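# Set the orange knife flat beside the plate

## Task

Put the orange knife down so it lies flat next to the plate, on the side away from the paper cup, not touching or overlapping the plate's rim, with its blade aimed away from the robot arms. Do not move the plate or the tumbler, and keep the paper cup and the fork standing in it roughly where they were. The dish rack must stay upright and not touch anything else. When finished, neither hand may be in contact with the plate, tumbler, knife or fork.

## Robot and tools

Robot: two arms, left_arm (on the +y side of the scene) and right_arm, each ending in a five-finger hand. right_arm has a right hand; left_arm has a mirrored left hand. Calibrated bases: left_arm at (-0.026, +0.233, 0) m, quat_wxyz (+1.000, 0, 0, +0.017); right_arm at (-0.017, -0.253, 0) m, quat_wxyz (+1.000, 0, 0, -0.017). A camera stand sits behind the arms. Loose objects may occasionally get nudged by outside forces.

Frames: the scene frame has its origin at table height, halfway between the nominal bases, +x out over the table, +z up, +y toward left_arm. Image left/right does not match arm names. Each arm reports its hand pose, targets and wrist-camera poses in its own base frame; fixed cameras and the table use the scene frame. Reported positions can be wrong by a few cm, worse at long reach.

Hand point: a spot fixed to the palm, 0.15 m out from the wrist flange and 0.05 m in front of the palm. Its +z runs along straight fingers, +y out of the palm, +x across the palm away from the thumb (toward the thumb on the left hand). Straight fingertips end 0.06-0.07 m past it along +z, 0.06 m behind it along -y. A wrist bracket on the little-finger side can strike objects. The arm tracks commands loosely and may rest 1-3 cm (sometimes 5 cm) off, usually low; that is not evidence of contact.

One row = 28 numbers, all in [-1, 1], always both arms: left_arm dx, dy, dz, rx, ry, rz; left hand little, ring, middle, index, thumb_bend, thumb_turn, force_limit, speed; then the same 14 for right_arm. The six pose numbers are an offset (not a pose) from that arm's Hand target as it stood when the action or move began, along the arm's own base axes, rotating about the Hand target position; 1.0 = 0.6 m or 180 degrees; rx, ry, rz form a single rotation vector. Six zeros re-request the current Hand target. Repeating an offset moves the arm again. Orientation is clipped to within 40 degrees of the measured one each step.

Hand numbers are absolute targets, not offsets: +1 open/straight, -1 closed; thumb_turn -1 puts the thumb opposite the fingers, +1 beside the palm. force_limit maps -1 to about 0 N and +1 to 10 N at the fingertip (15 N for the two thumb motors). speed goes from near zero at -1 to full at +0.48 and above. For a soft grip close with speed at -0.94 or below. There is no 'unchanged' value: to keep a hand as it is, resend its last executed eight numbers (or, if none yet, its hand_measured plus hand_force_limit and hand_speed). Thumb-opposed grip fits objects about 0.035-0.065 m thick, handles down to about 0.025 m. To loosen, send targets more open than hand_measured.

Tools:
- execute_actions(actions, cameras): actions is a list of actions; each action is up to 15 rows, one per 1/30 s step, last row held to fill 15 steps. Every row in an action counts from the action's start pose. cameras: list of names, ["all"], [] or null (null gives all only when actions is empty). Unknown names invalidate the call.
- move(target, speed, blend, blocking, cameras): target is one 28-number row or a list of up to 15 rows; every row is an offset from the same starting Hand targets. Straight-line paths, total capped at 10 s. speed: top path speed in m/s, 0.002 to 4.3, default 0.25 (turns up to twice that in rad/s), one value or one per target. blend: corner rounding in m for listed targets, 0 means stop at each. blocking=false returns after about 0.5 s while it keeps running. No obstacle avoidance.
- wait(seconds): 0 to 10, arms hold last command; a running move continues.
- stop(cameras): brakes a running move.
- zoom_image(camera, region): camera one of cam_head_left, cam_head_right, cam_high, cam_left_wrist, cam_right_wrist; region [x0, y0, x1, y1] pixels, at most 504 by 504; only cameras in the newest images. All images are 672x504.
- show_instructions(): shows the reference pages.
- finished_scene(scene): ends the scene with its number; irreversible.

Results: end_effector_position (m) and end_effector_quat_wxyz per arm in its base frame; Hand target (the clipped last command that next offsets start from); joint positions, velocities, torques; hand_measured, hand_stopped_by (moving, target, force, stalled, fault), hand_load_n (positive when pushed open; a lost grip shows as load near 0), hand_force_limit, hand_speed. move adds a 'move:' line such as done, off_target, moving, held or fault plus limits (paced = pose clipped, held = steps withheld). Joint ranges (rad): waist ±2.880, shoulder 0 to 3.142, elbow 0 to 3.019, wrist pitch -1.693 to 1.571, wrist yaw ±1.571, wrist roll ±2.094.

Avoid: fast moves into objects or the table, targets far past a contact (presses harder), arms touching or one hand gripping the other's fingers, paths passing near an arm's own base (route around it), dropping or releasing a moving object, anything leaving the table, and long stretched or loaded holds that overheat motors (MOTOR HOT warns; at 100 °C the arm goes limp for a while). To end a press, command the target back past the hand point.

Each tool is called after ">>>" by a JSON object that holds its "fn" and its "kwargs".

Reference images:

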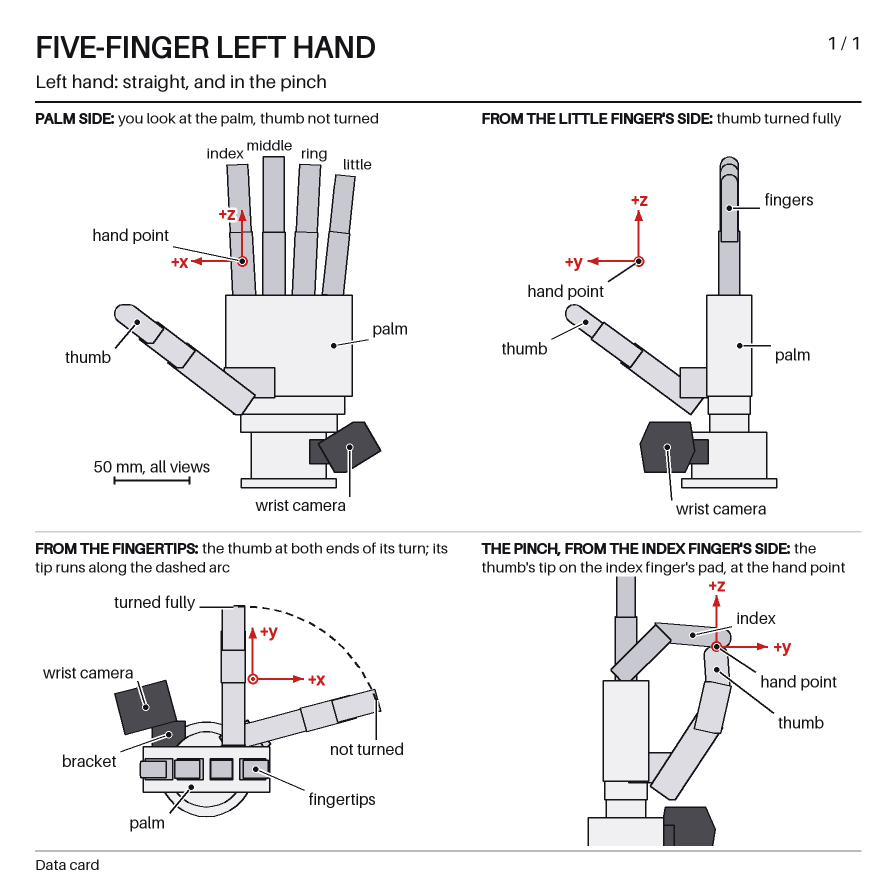

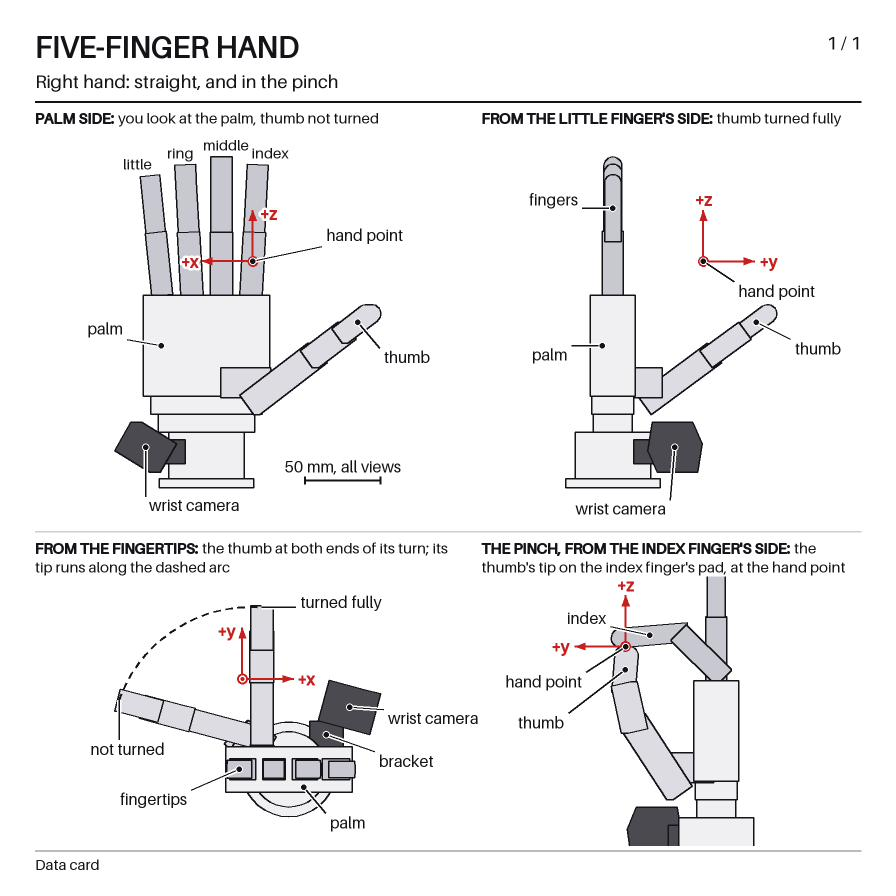

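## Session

>>> {"fn": "execute_actions", "kwargs": {"actions": []}}

>>> {"fn": "zoom_image", "kwargs": {"camera": "cam_high", "region": [440, 60, 600, 220]}}

>>> {"fn": "zoom_image", "kwargs": {"camera": "cam_head_right", "region": [210, 250, 330, 370]}}

>>> {"fn": "zoom_image", "kwargs": {"camera": "cam_high", "region": [270, 60, 430, 220]}}

Scene clock: 0.00 s.
left_arm: end_effector_position=(+0.3629, -0.2527, +0.2348) hand_measured=(+1.000, +1.000, +1.000, +1.000, +1.000, +1.000) hand_load_n=(+0.0, +0.0, -0.5, +0.0, +0.0, +0.0) hand_stopped_by=(target, target, target, target, target, target) hand_force_limit=0.00 hand_speed=-0.80 end_effector_quat_wxyz=(-0.011, +0.097, +0.994, -0.045) | right_arm: end_effector_position=(+0.5360, -0.0642, +0.2377) hand_measured=(+1.000, +1.000, +1.000, +1.000, +1.000, +1.000) hand_load_n=(+0.0, +0.0, +0.0, +0.0, +0.0, +0.0) hand_stopped_by=(target, target, target, target, target, target) hand_force_limit=0.00 hand_speed=-0.80 end_effector_quat_wxyz=(+0.010, +0.694, -0.698, +0.176)
Joint positions: left_arm=[-0.659 1.614 1.618 -1.545 0.089 1.105] | right_arm=[-0.076 1.734 1.786 -1.365 0.244 -0.101]
Joint velocities: within noise
Joint torques (N m): no reading
Heat: left arm: hottest elbow 35 °C; right arm: hottest elbow 45 °C.
Hand target: left_arm +0.3677, -0.2564, +0.2403; -0.004, +0.097, +0.994, -0.050 | right_arm +0.5421, -0.0646, +0.2434; +0.005, +0.692, -0.698, +0.182

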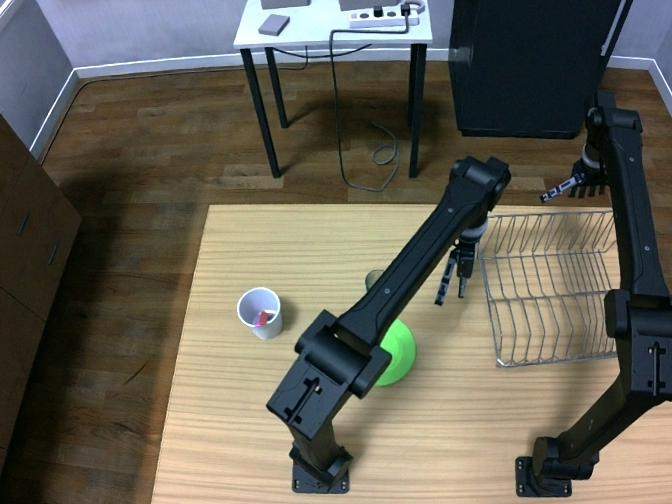

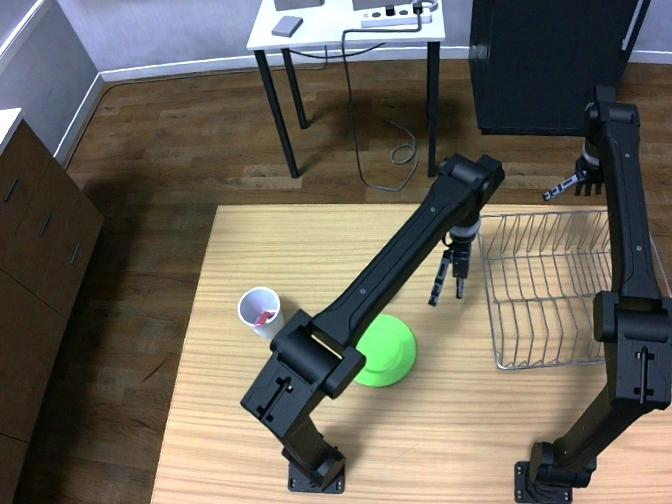

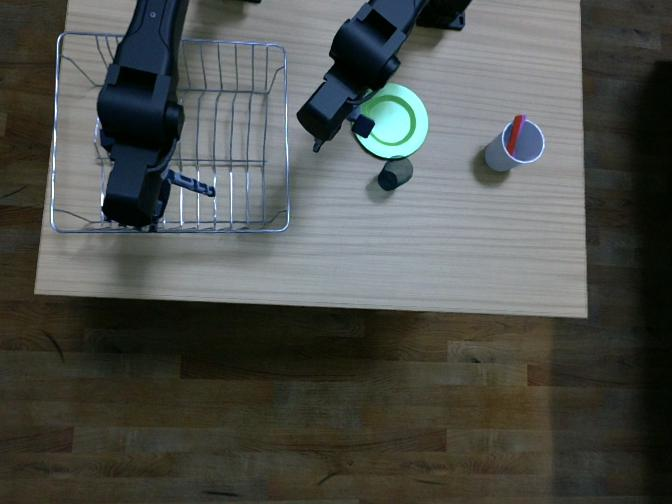

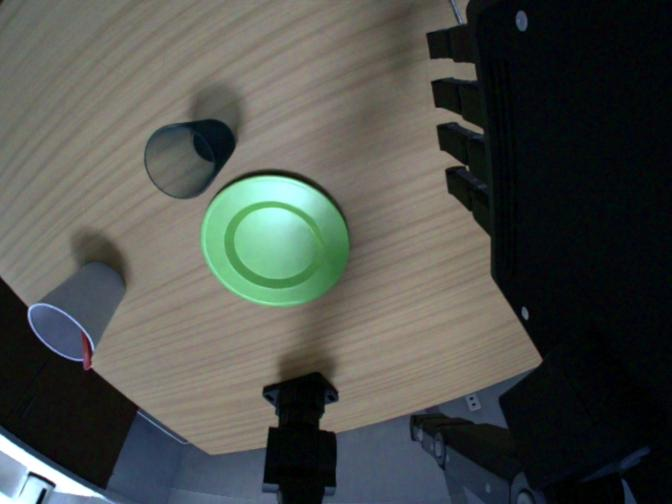

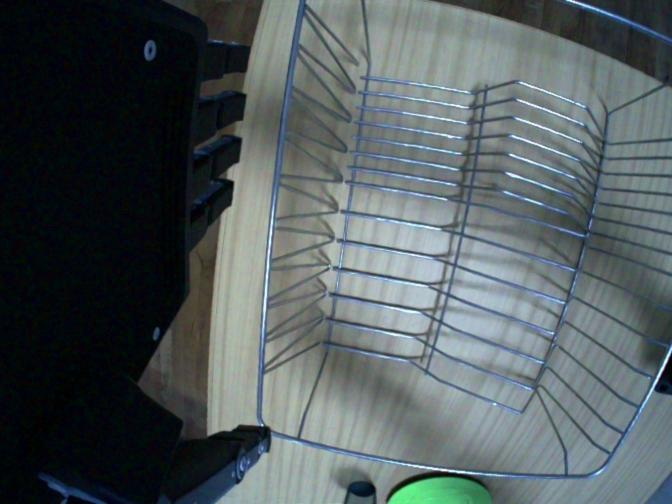

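Scaled by 3.150 from the camera's 672x504 image, which has a finer 960x720 frame.

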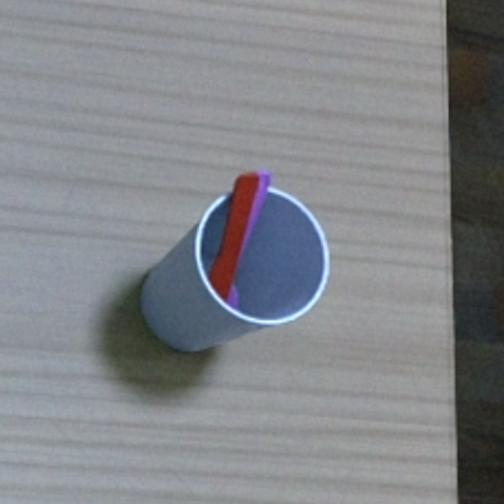

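Scaled by 4.200 from the camera's 672x504 image, which has a finer 960x720 frame.

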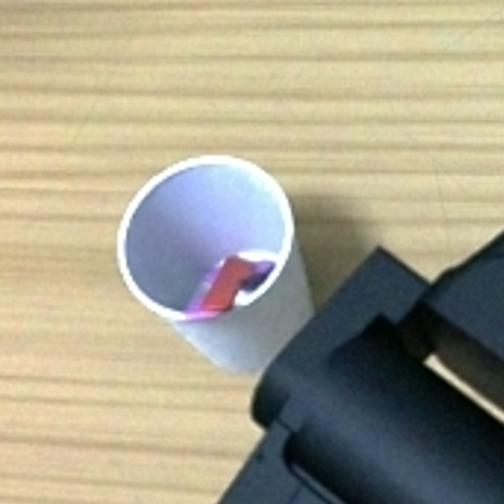

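Scaled by 3.150 from the camera's 672x504 image, which has a finer 960x720 frame.

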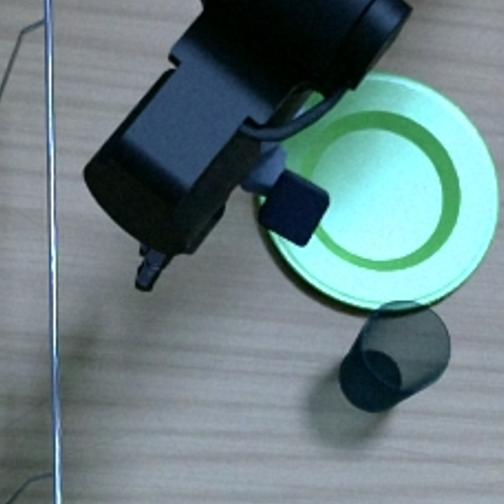

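>>> {"fn": "move", "kwargs": {"target": [[0,0,0.13,0,0,0,1,1,1,1,1,-0.2,0.2,-0.2,0,0,0.14,0,0,0,1,1,1,1,1,1,0,-0.8],[-0.07,0.3,0.15,-0.151,-0.223,0.3,1,1,1,0.42,0.5,-0.48,0.2,-0.2,-0.2,-0.13,0.13,-0.085,-0.105,0.064,1,1,1,1,1,1,0,-0.8],[-0.146,0.577,0.1,-0.3019,-0.4461,0.5991,1,1,1,0.42,0.5,-0.48,0.2,-0.2,-0.384,-0.258,0.109,-0.1694,-0.21,0.127,1,1,1,1,1,1,0,-0.8]], "speed": 0.25, "blend": [0.03,0.05,0], "cameras": ["cam_head_right","cam_high","cam_left_wrist"]}}

Scene clock: 74.80 s.
left_arm: end_effector_position=(+0.2800, +0.0868, +0.2920) hand_measured=(+1.000, +1.000, +1.000, +0.420, +0.500, -0.480) hand_load_n=(+0.0, +0.0, +0.0, +0.0, +0.0, +0.0) hand_stopped_by=(target, target, target, target, target, target) hand_force_limit=0.20 hand_speed=-0.20 end_effector_quat_wxyz=(-0.588, +0.649, -0.368, +0.313) | right_arm: end_effector_position=(+0.3127, -0.2139, +0.3028) hand_measured=(+1.000, +1.000, +1.000, +1.000, +1.000, +1.000) hand_load_n=(+0.0, +0.0, +0.0, +0.0, +0.0, +0.0) hand_stopped_by=(target, target, target, target, target, target) hand_force_limit=0.00 hand_speed=-0.80 end_effector_quat_wxyz=(-0.080, +0.698, -0.448, +0.552)
Joint positions: left_arm=[0.113 0.22 0.497 -0.403 -0.45 -0.029] | right_arm=[-0.607 0.688 0.791 -0.496 -0.168 -0.925]
Joint torques (N m): left_arm=[0.62 -0.09 10.32 2.92 -0.18 -0.12] | right_arm=[-1.14 -1.26 9.54 2.21 -0.14 0]
Heat: left arm: hottest elbow 41 °C; right arm: hottest elbow 54 °C.
Hand target: left_arm +0.2799, +0.0898, +0.3002; -0.594, +0.648, -0.352, +0.321 | right_arm +0.3118, -0.2194, +0.3089; -0.075, +0.693, -0.445, +0.563
Off the commanded pose: left_arm 0.009 m, 2 deg | right_arm 0.008 m, 2 deg.
move: done; blend cut to 0 m at target 2
Images, in order (width x height): cam_head_right 672x504, cam_high 672x504, cam_left_wrist 672x504.

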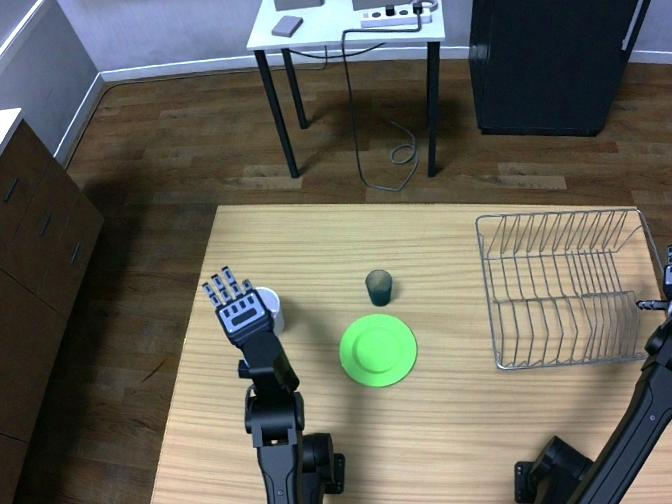

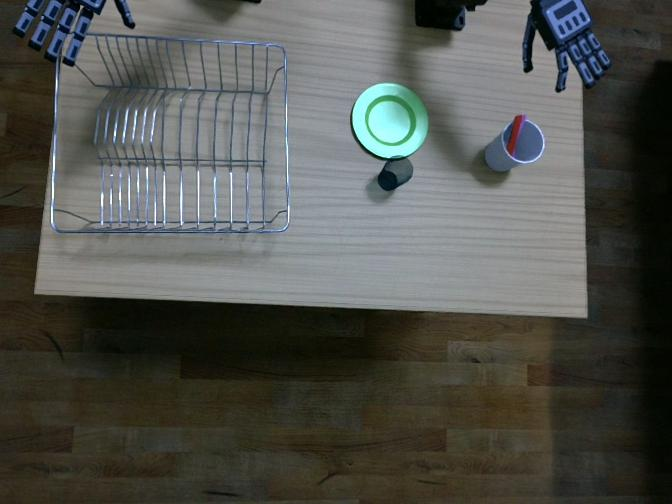

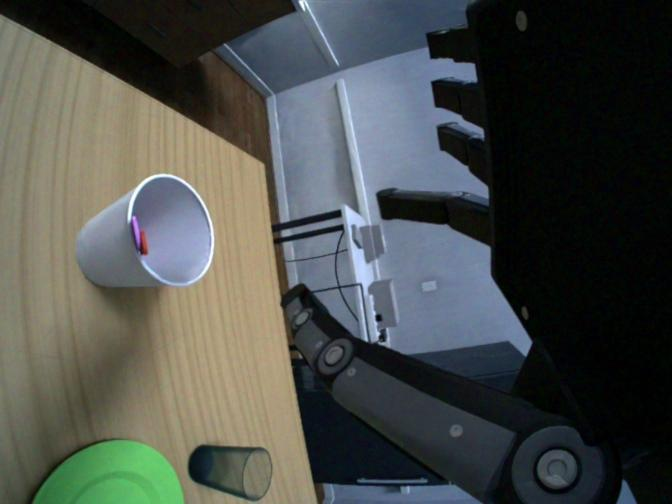

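>>> {"fn": "zoom_image", "kwargs": {"camera": "cam_left_wrist", "region": [60, 160, 240, 300]}}

>>> {"fn": "zoom_image", "kwargs": {"camera": "cam_high", "region": [480, 40, 640, 200]}}

>>> {"fn": "zoom_image", "kwargs": {"camera": "cam_high", "region": [270, 60, 430, 220]}}

Scaled by 2.800 from the camera's 672x504 image, which has a finer 960x720 frame.

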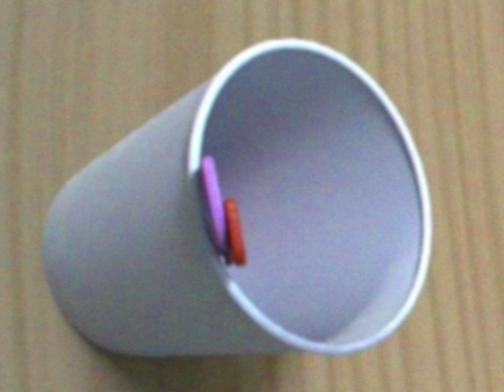

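Scaled by 3.150 from the camera's 672x504 image, which has a finer 960x720 frame.

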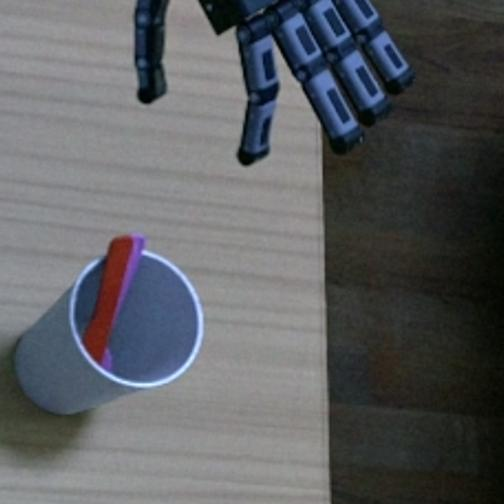

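Scaled by 3.150 from the camera's 672x504 image, which has a finer 960x720 frame.

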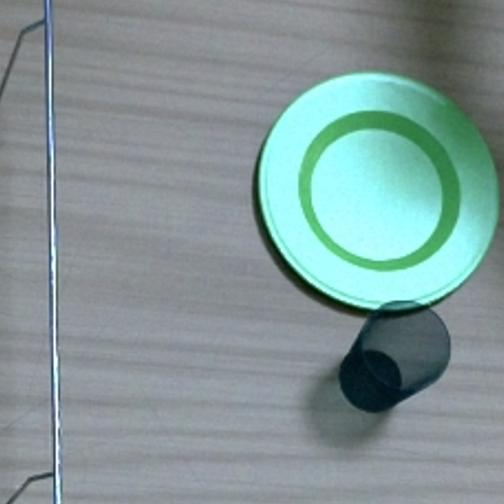

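>>> {"fn": "move", "kwargs": {"target": [[0,0,-0.135,0,0,0,1,1,1,0.42,0.4,-0.48,0.2,-0.2,0,0,0,0,0,0,1,1,1,1,1,1,0,-0.8]], "speed": 0.12, "cameras": ["cam_high","cam_left_wrist"]}}

>>> {"fn": "zoom_image", "kwargs": {"camera": "cam_left_wrist", "region": [60, 130, 380, 390]}}

>>> {"fn": "zoom_image", "kwargs": {"camera": "cam_high", "region": [480, 40, 640, 200]}}

Scene clock: 142.87 s.
left_arm: end_effector_position=(+0.2791, +0.0867, +0.2075) hand_measured=(+1.000, +1.000, +1.000, +0.420, +0.400, -0.480) hand_load_n=(+0.0, +0.0, +0.0, +0.0, +0.0, +0.0) hand_stopped_by=(target, target, target, target, target, target) hand_force_limit=0.20 hand_speed=-0.20 end_effector_quat_wxyz=(-0.586, +0.650, -0.369, +0.311) | right_arm: end_effector_position=(+0.3127, -0.2139, +0.3028) hand_measured=(+1.000, +1.000, +1.000, +1.000, +1.000, +1.000) hand_load_n=(+0.0, +0.0, +0.0, +0.0, +0.0, +0.0) hand_stopped_by=(target, target, target, target, target, target) hand_force_limit=0.00 hand_speed=-0.80 end_effector_quat_wxyz=(-0.080, +0.698, -0.448, +0.552)
Joint positions: left_arm=[0.113 0.135 0.272 -0.27 -0.45 -0.03] | right_arm=[-0.607 0.688 0.791 -0.496 -0.168 -0.925]
Joint torques (N m): left_arm=[0.79 -0.15 10.91 2.92 -0.2 -0.13] | right_arm=[-1.96 -0.91 9.91 1.81 -0.15 -0.06]
Heat: left arm: hottest elbow 40 °C; right arm: hottest elbow 54 °C.
Hand target: left_arm +0.2799, +0.0898, +0.2193; -0.594, +0.648, -0.352, +0.321 | right_arm +0.3118, -0.2194, +0.3089; -0.075, +0.693, -0.445, +0.563
Off the commanded pose: left_arm 0.012 m, 2 deg | right_arm 0.008 m, 2 deg.
move: off_target (left_arm)
Images, in order (width x height): cam_high 672x504, cam_left_wrist 672x504.

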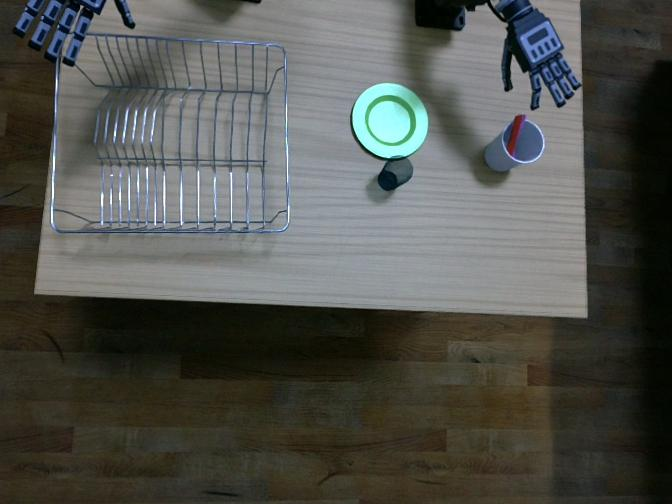

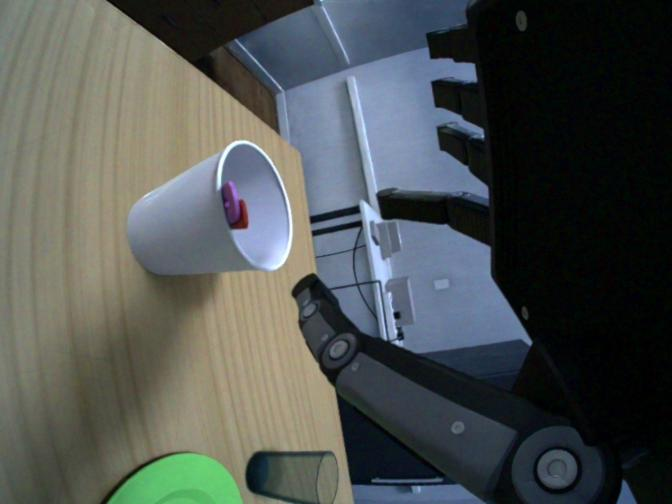

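Scaled by 1.575 from the camera's 672x504 image, which has a finer 960x720 frame.

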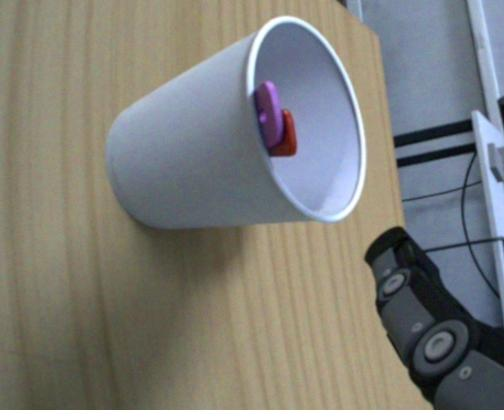

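Scaled by 3.150 from the camera's 672x504 image, which has a finer 960x720 frame.

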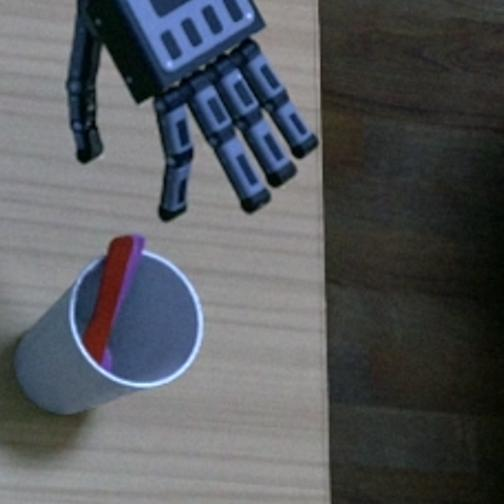

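>>> {"fn": "move", "kwargs": {"target": [[0,0,0,0,0,0,1,1,1,-0.2,1,1,0.2,-0.2,0,0,0,0,0,0,1,1,1,1,1,1,0,-0.8]], "speed": 0.12, "cameras": ["cam_high","cam_left_wrist"]}}

>>> {"fn": "zoom_image", "kwargs": {"camera": "cam_left_wrist", "region": [160, 130, 400, 325]}}

>>> {"fn": "zoom_image", "kwargs": {"camera": "cam_high", "region": [480, 60, 600, 180]}}

Scene clock: 207.10 s.
left_arm: end_effector_position=(+0.2792, +0.0866, +0.2076) hand_measured=(+1.000, +1.000, +1.000, -0.200, +1.000, +1.000) hand_load_n=(+0.0, +0.0, +0.0, +0.0, +0.0, -0.5) hand_stopped_by=(target, target, target, target, target, target) hand_force_limit=0.20 hand_speed=-0.20 end_effector_quat_wxyz=(-0.586, +0.651, -0.369, +0.312) | right_arm: end_effector_position=(+0.3127, -0.2139, +0.3028) hand_measured=(+1.000, +1.000, +1.000, +1.000, +1.000, +1.000) hand_load_n=(+0.0, +0.0, +0.0, +0.5, +0.0, +0.0) hand_stopped_by=(target, target, target, target, target, target) hand_force_limit=0.00 hand_speed=-0.80 end_effector_quat_wxyz=(-0.080, +0.698, -0.448, +0.552)
Joint positions: left_arm=[0.113 0.135 0.272 -0.27 -0.45 -0.031] | right_arm=[-0.607 0.688 0.791 -0.496 -0.168 -0.925]
Joint torques (N m): left_arm=[0.85 0.03 10.85 2.88 -0.19 -0.13] | right_arm=[-1.96 -1.67 9.62 2.32 -0.19 -0.06]
Heat: left arm: hottest elbow 41 °C; right arm: hottest elbow 54 °C.
Hand target: left_arm +0.2799, +0.0898, +0.2193; -0.594, +0.648, -0.352, +0.321 | right_arm +0.3118, -0.2194, +0.3089; -0.075, +0.693, -0.445, +0.563
Off the commanded pose: left_arm 0.012 m, 2 deg | right_arm 0.008 m, 2 deg.
move: off_target (left_arm)
Images, in order (width x height): cam_high 672x504, cam_left_wrist 672x504.

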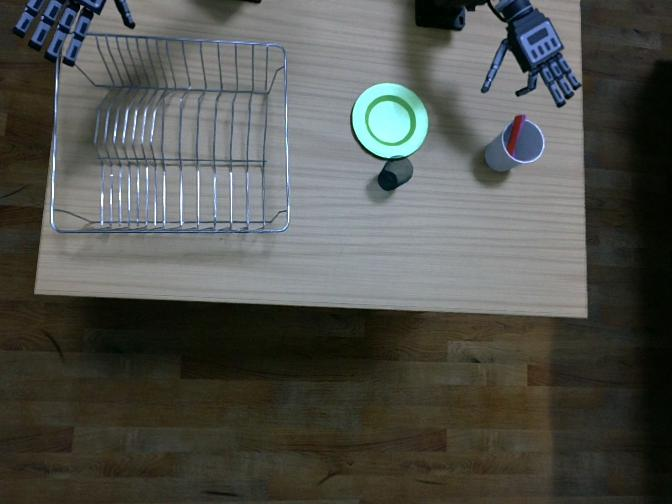

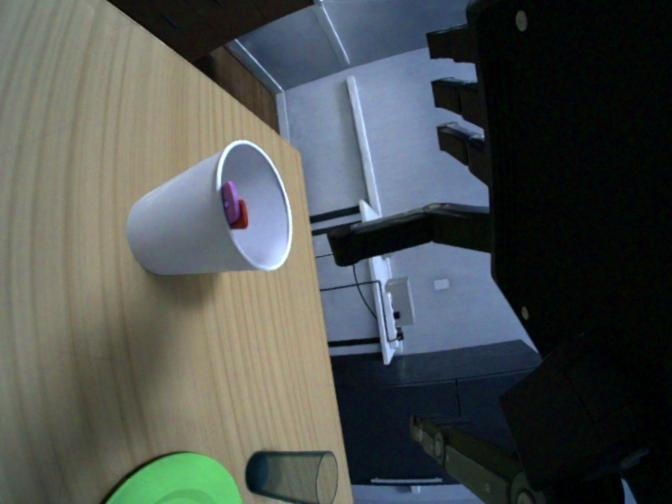

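Scaled by 2.100 from the camera's 672x504 image, which has a finer 960x720 frame.

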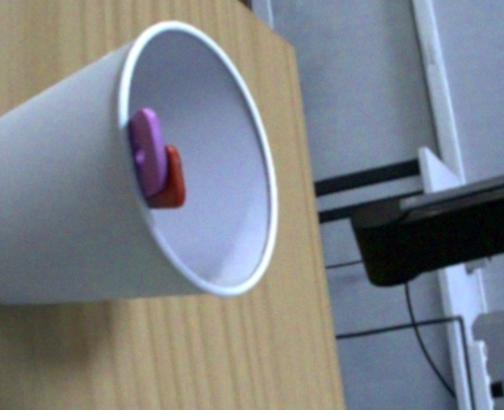

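Scaled by 4.200 from the camera's 672x504 image, which has a finer 960x720 frame.

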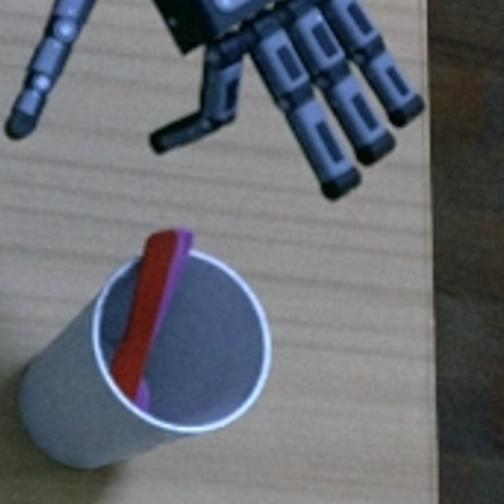

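>>> {"fn": "move", "kwargs": {"target": [[0.039,0.07,-0.045,0,0,0,1,1,1,-0.2,1,1,0.2,-0.2,0,0,0,0,0,0,1,1,1,1,1,1,0,-0.8]], "speed": 0.1, "cameras": ["cam_high","cam_left_wrist"]}}

>>> {"fn": "zoom_image", "kwargs": {"camera": "cam_left_wrist", "region": [200, 150, 400, 310]}}

>>> {"fn": "zoom_image", "kwargs": {"camera": "cam_high", "region": [490, 80, 570, 160]}}

Scene clock: 234.10 s.
left_arm: end_effector_position=(+0.3028, +0.1277, +0.1877) hand_measured=(+1.000, +1.000, +1.000, -0.200, +1.000, +1.000) hand_load_n=(+0.0, +0.0, -0.5, -0.5, +0.0, +0.0) hand_stopped_by=(target, target, target, target, target, target) hand_force_limit=0.20 hand_speed=-0.20 end_effector_quat_wxyz=(-0.586, +0.653, -0.354, +0.323) | right_arm: end_effector_position=(+0.3127, -0.2139, +0.3028) hand_measured=(+1.000, +1.000, +1.000, +1.000, +1.000, +1.000) hand_load_n=(+0.0, +0.0, -0.5, +0.0, +0.0, +0.0) hand_stopped_by=(target, target, target, target, target, target) hand_force_limit=0.00 hand_speed=-0.80 end_effector_quat_wxyz=(-0.080, +0.698, -0.448, +0.552)
Joint positions: left_arm=[0.394 0.332 0.22 0.005 -0.175 -0.025] | right_arm=[-0.607 0.688 0.791 -0.496 -0.168 -0.925]
Joint torques (N m): left_arm=[0.85 -0.21 10.56 3.04 0.08 0.09] | right_arm=[-2.2 -2.67 9.61 2.17 -0.17 -0.04]
Heat: left arm: hottest elbow 41 °C; right arm: hottest elbow 54 °C.
Hand target: left_arm +0.3034, +0.1318, +0.1925; -0.594, +0.648, -0.352, +0.321 | right_arm +0.3118, -0.2194, +0.3089; -0.075, +0.693, -0.445, +0.563
Off the commanded pose: left_arm 0.006 m, 1 deg | right_arm 0.008 m, 2 deg.
move: done
Images, in order (width x height): cam_high 672x504, cam_left_wrist 672x504.

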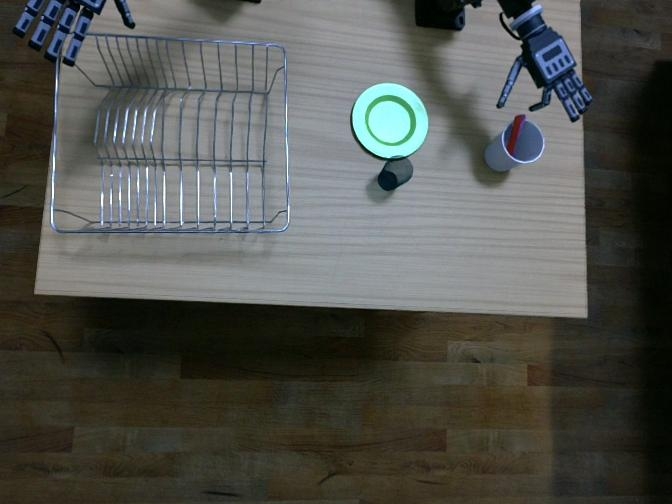

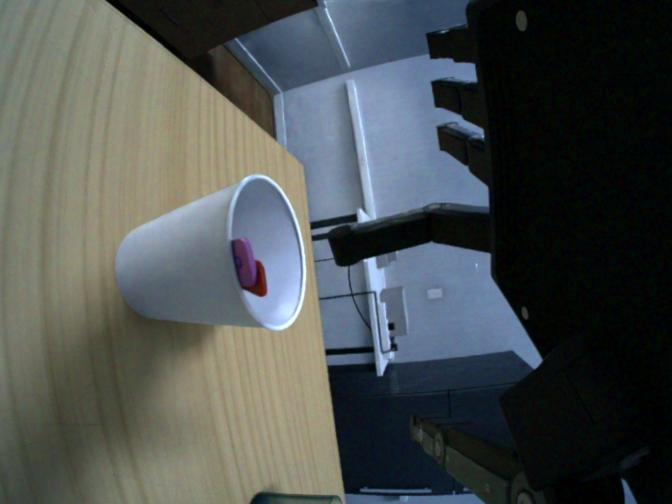

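Scaled by 2.520 from the camera's 672x504 image, which has a finer 960x720 frame.

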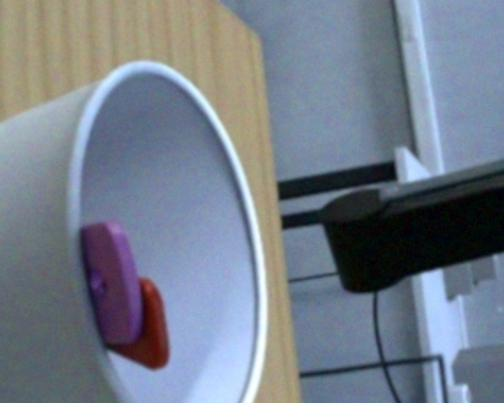

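Scaled by 6.300 from the camera's 672x504 image, which has a finer 960x720 frame.

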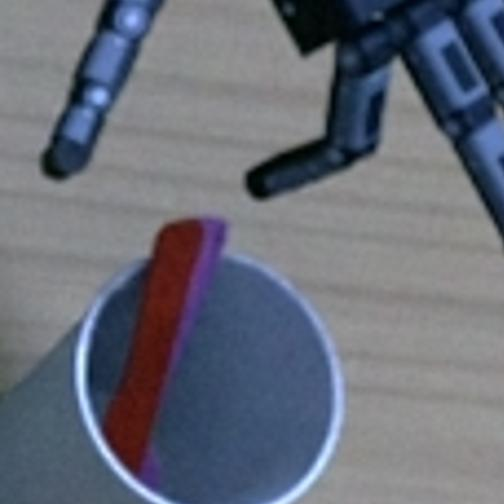

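>>> {"fn": "move", "kwargs": {"target": [[-0.006,0.014,0,0,0,0,1,1,1,-0.02,1,1,0.2,-0.2,0,0,0,0,0,0,1,1,1,1,1,1,0,-0.8],[-0.006,0.014,-0.045,0,0,0,1,1,1,-0.02,1,1,0.2,-0.2,0,0,0,0,0,0,1,1,1,1,1,1,0,-0.8]], "speed": 0.06, "cameras": ["cam_high","cam_left_wrist"]}}

>>> {"fn": "zoom_image", "kwargs": {"camera": "cam_left_wrist", "region": [200, 190, 400, 350]}}

>>> {"fn": "zoom_image", "kwargs": {"camera": "cam_high", "region": [490, 80, 570, 160]}}

Scene clock: 264.93 s.
left_arm: end_effector_position=(+0.2993, +0.1352, +0.1609) hand_measured=(+1.000, +1.000, +1.000, -0.020, +1.000, +1.000) hand_load_n=(+0.0, +0.0, -0.5, +0.0, +0.0, +0.0) hand_stopped_by=(target, target, target, target, target, target) hand_force_limit=0.20 hand_speed=-0.20 end_effector_quat_wxyz=(-0.586, +0.653, -0.354, +0.324) | right_arm: end_effector_position=(+0.3127, -0.2139, +0.3028) hand_measured=(+1.000, +1.000, +1.000, +1.000, +1.000, +1.000) hand_load_n=(+0.0, +0.0, -0.5, +0.0, +0.0, +0.0) hand_stopped_by=(target, target, target, target, target, target) hand_force_limit=0.00 hand_speed=-0.80 end_effector_quat_wxyz=(-0.080, +0.698, -0.448, +0.552)
Joint positions: left_arm=[0.457 0.362 0.151 0.106 -0.111 -0.02] | right_arm=[-0.607 0.688 0.791 -0.496 -0.168 -0.925]
Joint torques (N m): left_arm=[0.97 -0.03 10.52 3 0.08 0.09] | right_arm=[-2.08 -1.2 9.54 1.92 -0.18 -0.04]
Heat: left arm: hottest elbow 43 °C; right arm: hottest elbow 54 °C.
Hand target: left_arm +0.2998, +0.1402, +0.1654; -0.594, +0.648, -0.352, +0.321 | right_arm +0.3118, -0.2194, +0.3089; -0.075, +0.693, -0.445, +0.563
Off the commanded pose: left_arm 0.007 m, 1 deg | right_arm 0.008 m, 2 deg.
move: done
Images, in order (width x height): cam_high 672x504, cam_left_wrist 672x504.

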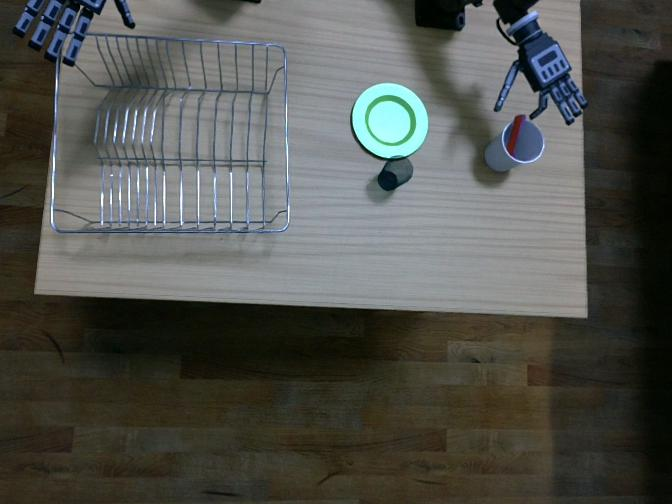

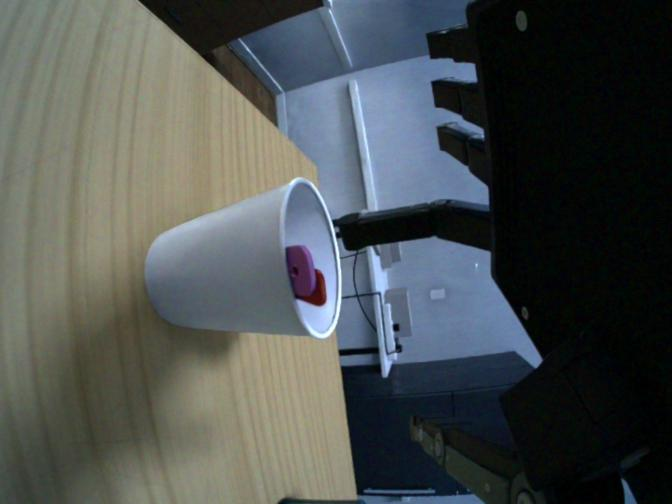

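Scaled by 2.520 from the camera's 672x504 image, which has a finer 960x720 frame.

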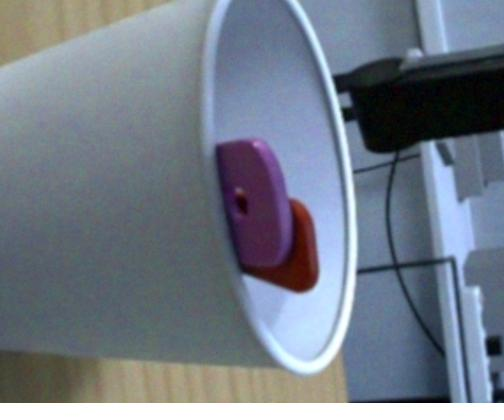

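Scaled by 6.300 from the camera's 672x504 image, which has a finer 960x720 frame.

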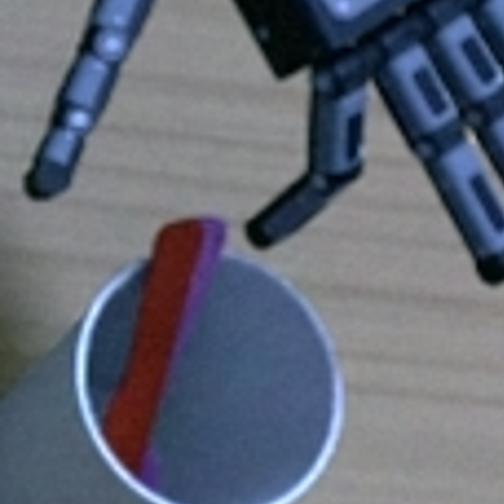

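>>> {"fn": "move", "kwargs": {"target": [[0,0,-0.028,0,0,0,1,1,1,-0.02,1,1,0.2,-0.2,0,0,0,0,0,0,1,1,1,1,1,1,0,-0.8]], "speed": 0.05, "cameras": ["cam_high","cam_left_wrist"]}}

>>> {"fn": "zoom_image", "kwargs": {"camera": "cam_left_wrist", "region": [200, 190, 400, 350]}}

>>> {"fn": "zoom_image", "kwargs": {"camera": "cam_high", "region": [490, 80, 570, 160]}}

Scene clock: 290.03 s.
left_arm: end_effector_position=(+0.2995, +0.1353, +0.1447) hand_measured=(+1.000, +1.000, +1.000, -0.020, +1.000, +1.000) hand_load_n=(+0.0, +0.0, +0.0, +0.0, +0.0, +0.0) hand_stopped_by=(target, target, target, target, target, target) hand_force_limit=0.20 hand_speed=-0.20 end_effector_quat_wxyz=(-0.586, +0.653, -0.354, +0.324) | right_arm: end_effector_position=(+0.3127, -0.2139, +0.3028) hand_measured=(+1.000, +1.000, +1.000, +1.000, +1.000, +1.000) hand_load_n=(+0.0, +0.0, +0.0, +0.0, +0.0, +0.0) hand_stopped_by=(target, target, target, target, target, target) hand_force_limit=0.00 hand_speed=-0.80 end_effector_quat_wxyz=(-0.080, +0.698, -0.448, +0.552)
Joint positions: left_arm=[0.457 0.398 0.111 0.183 -0.111 -0.02] | right_arm=[-0.607 0.688 0.791 -0.496 -0.168 -0.925]
Joint torques (N m): left_arm=[1.03 -0.09 10.28 3.03 0.07 0.09] | right_arm=[-1.79 -2.26 9.57 2.03 -0.19 0]
Heat: left arm: hottest elbow 45 °C; right arm: hottest elbow 54 °C.
Hand target: left_arm +0.2997, +0.1402, +0.1484; -0.594, +0.648, -0.352, +0.321 | right_arm +0.3118, -0.2194, +0.3089; -0.075, +0.693, -0.445, +0.563
Off the commanded pose: left_arm 0.006 m, 1 deg | right_arm 0.008 m, 2 deg.
move: done
Images, in order (width x height): cam_high 672x504, cam_left_wrist 672x504.

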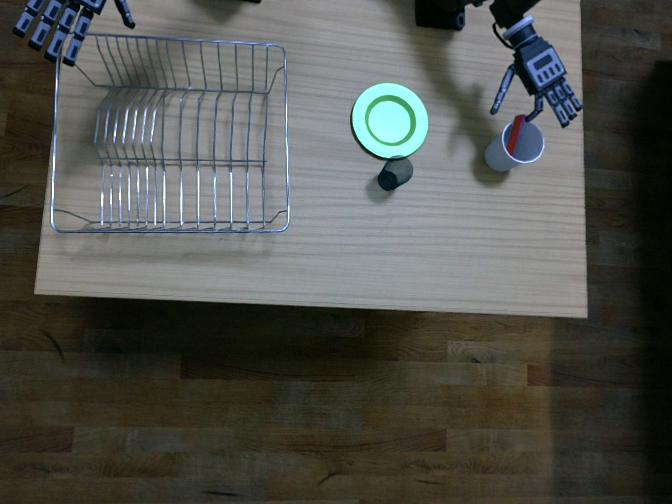

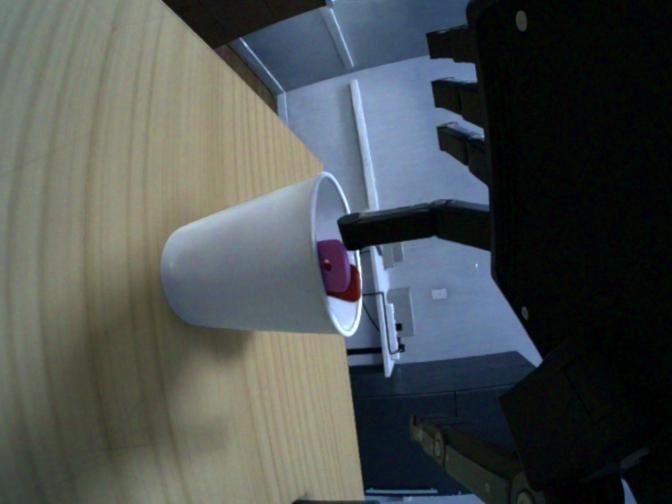

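Scaled by 2.520 from the camera's 672x504 image, which has a finer 960x720 frame.

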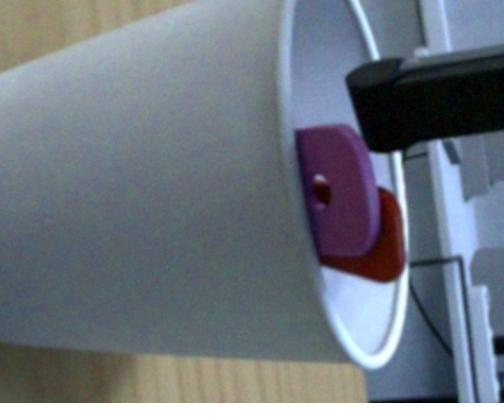

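Scaled by 6.300 from the camera's 672x504 image, which has a finer 960x720 frame.

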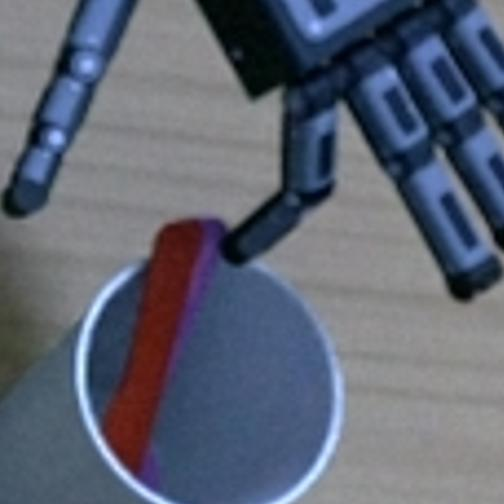

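>>> {"fn": "move", "kwargs": {"target": [[0.015,0.016,0.035,0,0,0,1,1,1,-0.02,1,1,0.2,-0.2,0,0,0,0,0,0,1,1,1,1,1,1,0,-0.8],[0.015,0.0145,-0.002,0,0,0,1,1,1,-0.02,1,1,0.2,-0.2,0,0,0,0,0,0,1,1,1,1,1,1,0,-0.8]], "speed": 0.06, "cameras": ["cam_high","cam_left_wrist"]}}

>>> {"fn": "zoom_image", "kwargs": {"camera": "cam_left_wrist", "region": [200, 190, 400, 350]}}

>>> {"fn": "zoom_image", "kwargs": {"camera": "cam_high", "region": [490, 80, 570, 160]}}

Scene clock: 311.80 s.
left_arm: end_effector_position=(+0.3087, +0.1443, +0.1435) hand_measured=(+1.000, +1.000, +1.000, -0.020, +1.000, +1.000) hand_load_n=(+0.0, +0.0, +0.0, +0.0, +0.0, +0.0) hand_stopped_by=(target, target, target, target, target, target) hand_force_limit=0.20 hand_speed=-0.20 end_effector_quat_wxyz=(-0.586, +0.653, -0.355, +0.325) | right_arm: end_effector_position=(+0.3127, -0.2139, +0.3028) hand_measured=(+1.000, +1.000, +1.000, +1.000, +1.000, +1.000) hand_load_n=(+0.0, +0.0, +0.0, +0.0, +0.0, +0.0) hand_stopped_by=(target, target, target, target, target, target) hand_force_limit=0.00 hand_speed=-0.80 end_effector_quat_wxyz=(-0.080, +0.698, -0.448, +0.552)
Joint positions: left_arm=[0.485 0.505 0.124 0.277 -0.082 -0.017] | right_arm=[-0.607 0.688 0.791 -0.496 -0.168 -0.925]
Joint torques (N m): left_arm=[0.56 -0.79 9.91 3.04 -0.12 0.09] | right_arm=[-1.32 -2.26 9.62 1.94 -0.2 -0.08]
Heat: left arm: hottest elbow 44 °C; right arm: hottest elbow 54 °C.
Hand target: left_arm +0.3088, +0.1489, +0.1473; -0.594, +0.648, -0.352, +0.321 | right_arm +0.3118, -0.2194, +0.3089; -0.075, +0.693, -0.445, +0.563
Off the commanded pose: left_arm 0.006 m, 1 deg | right_arm 0.008 m, 2 deg.
move: done
Images, in order (width x height): cam_high 672x504, cam_left_wrist 672x504.

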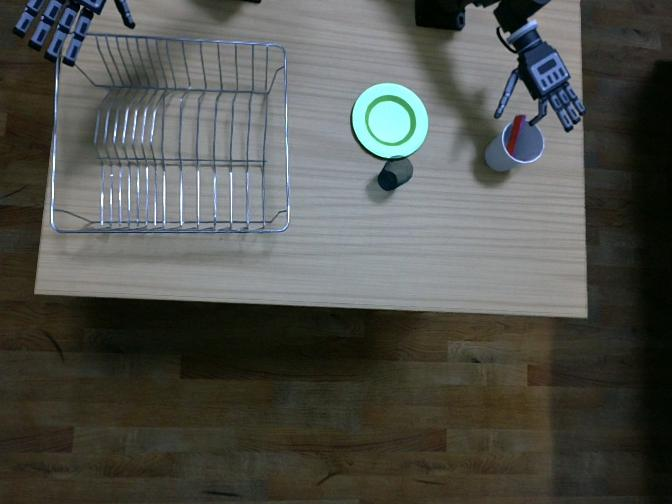

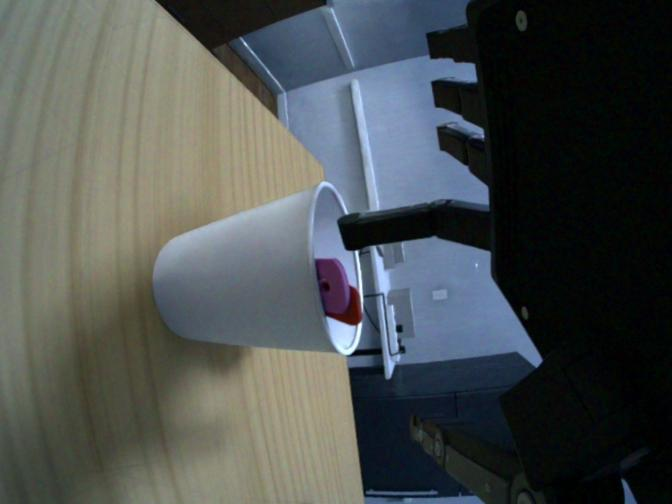

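Scaled by 2.520 from the camera's 672x504 image, which has a finer 960x720 frame.

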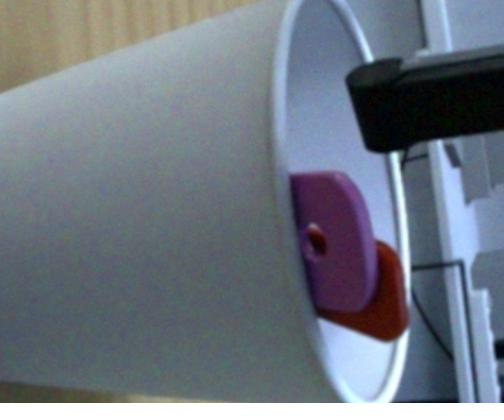

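Scaled by 6.300 from the camera's 672x504 image, which has a finer 960x720 frame.

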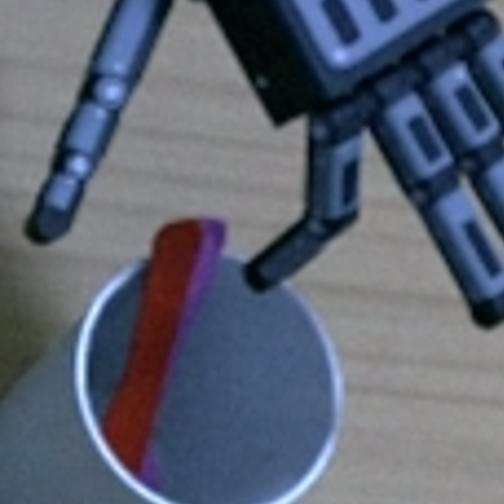

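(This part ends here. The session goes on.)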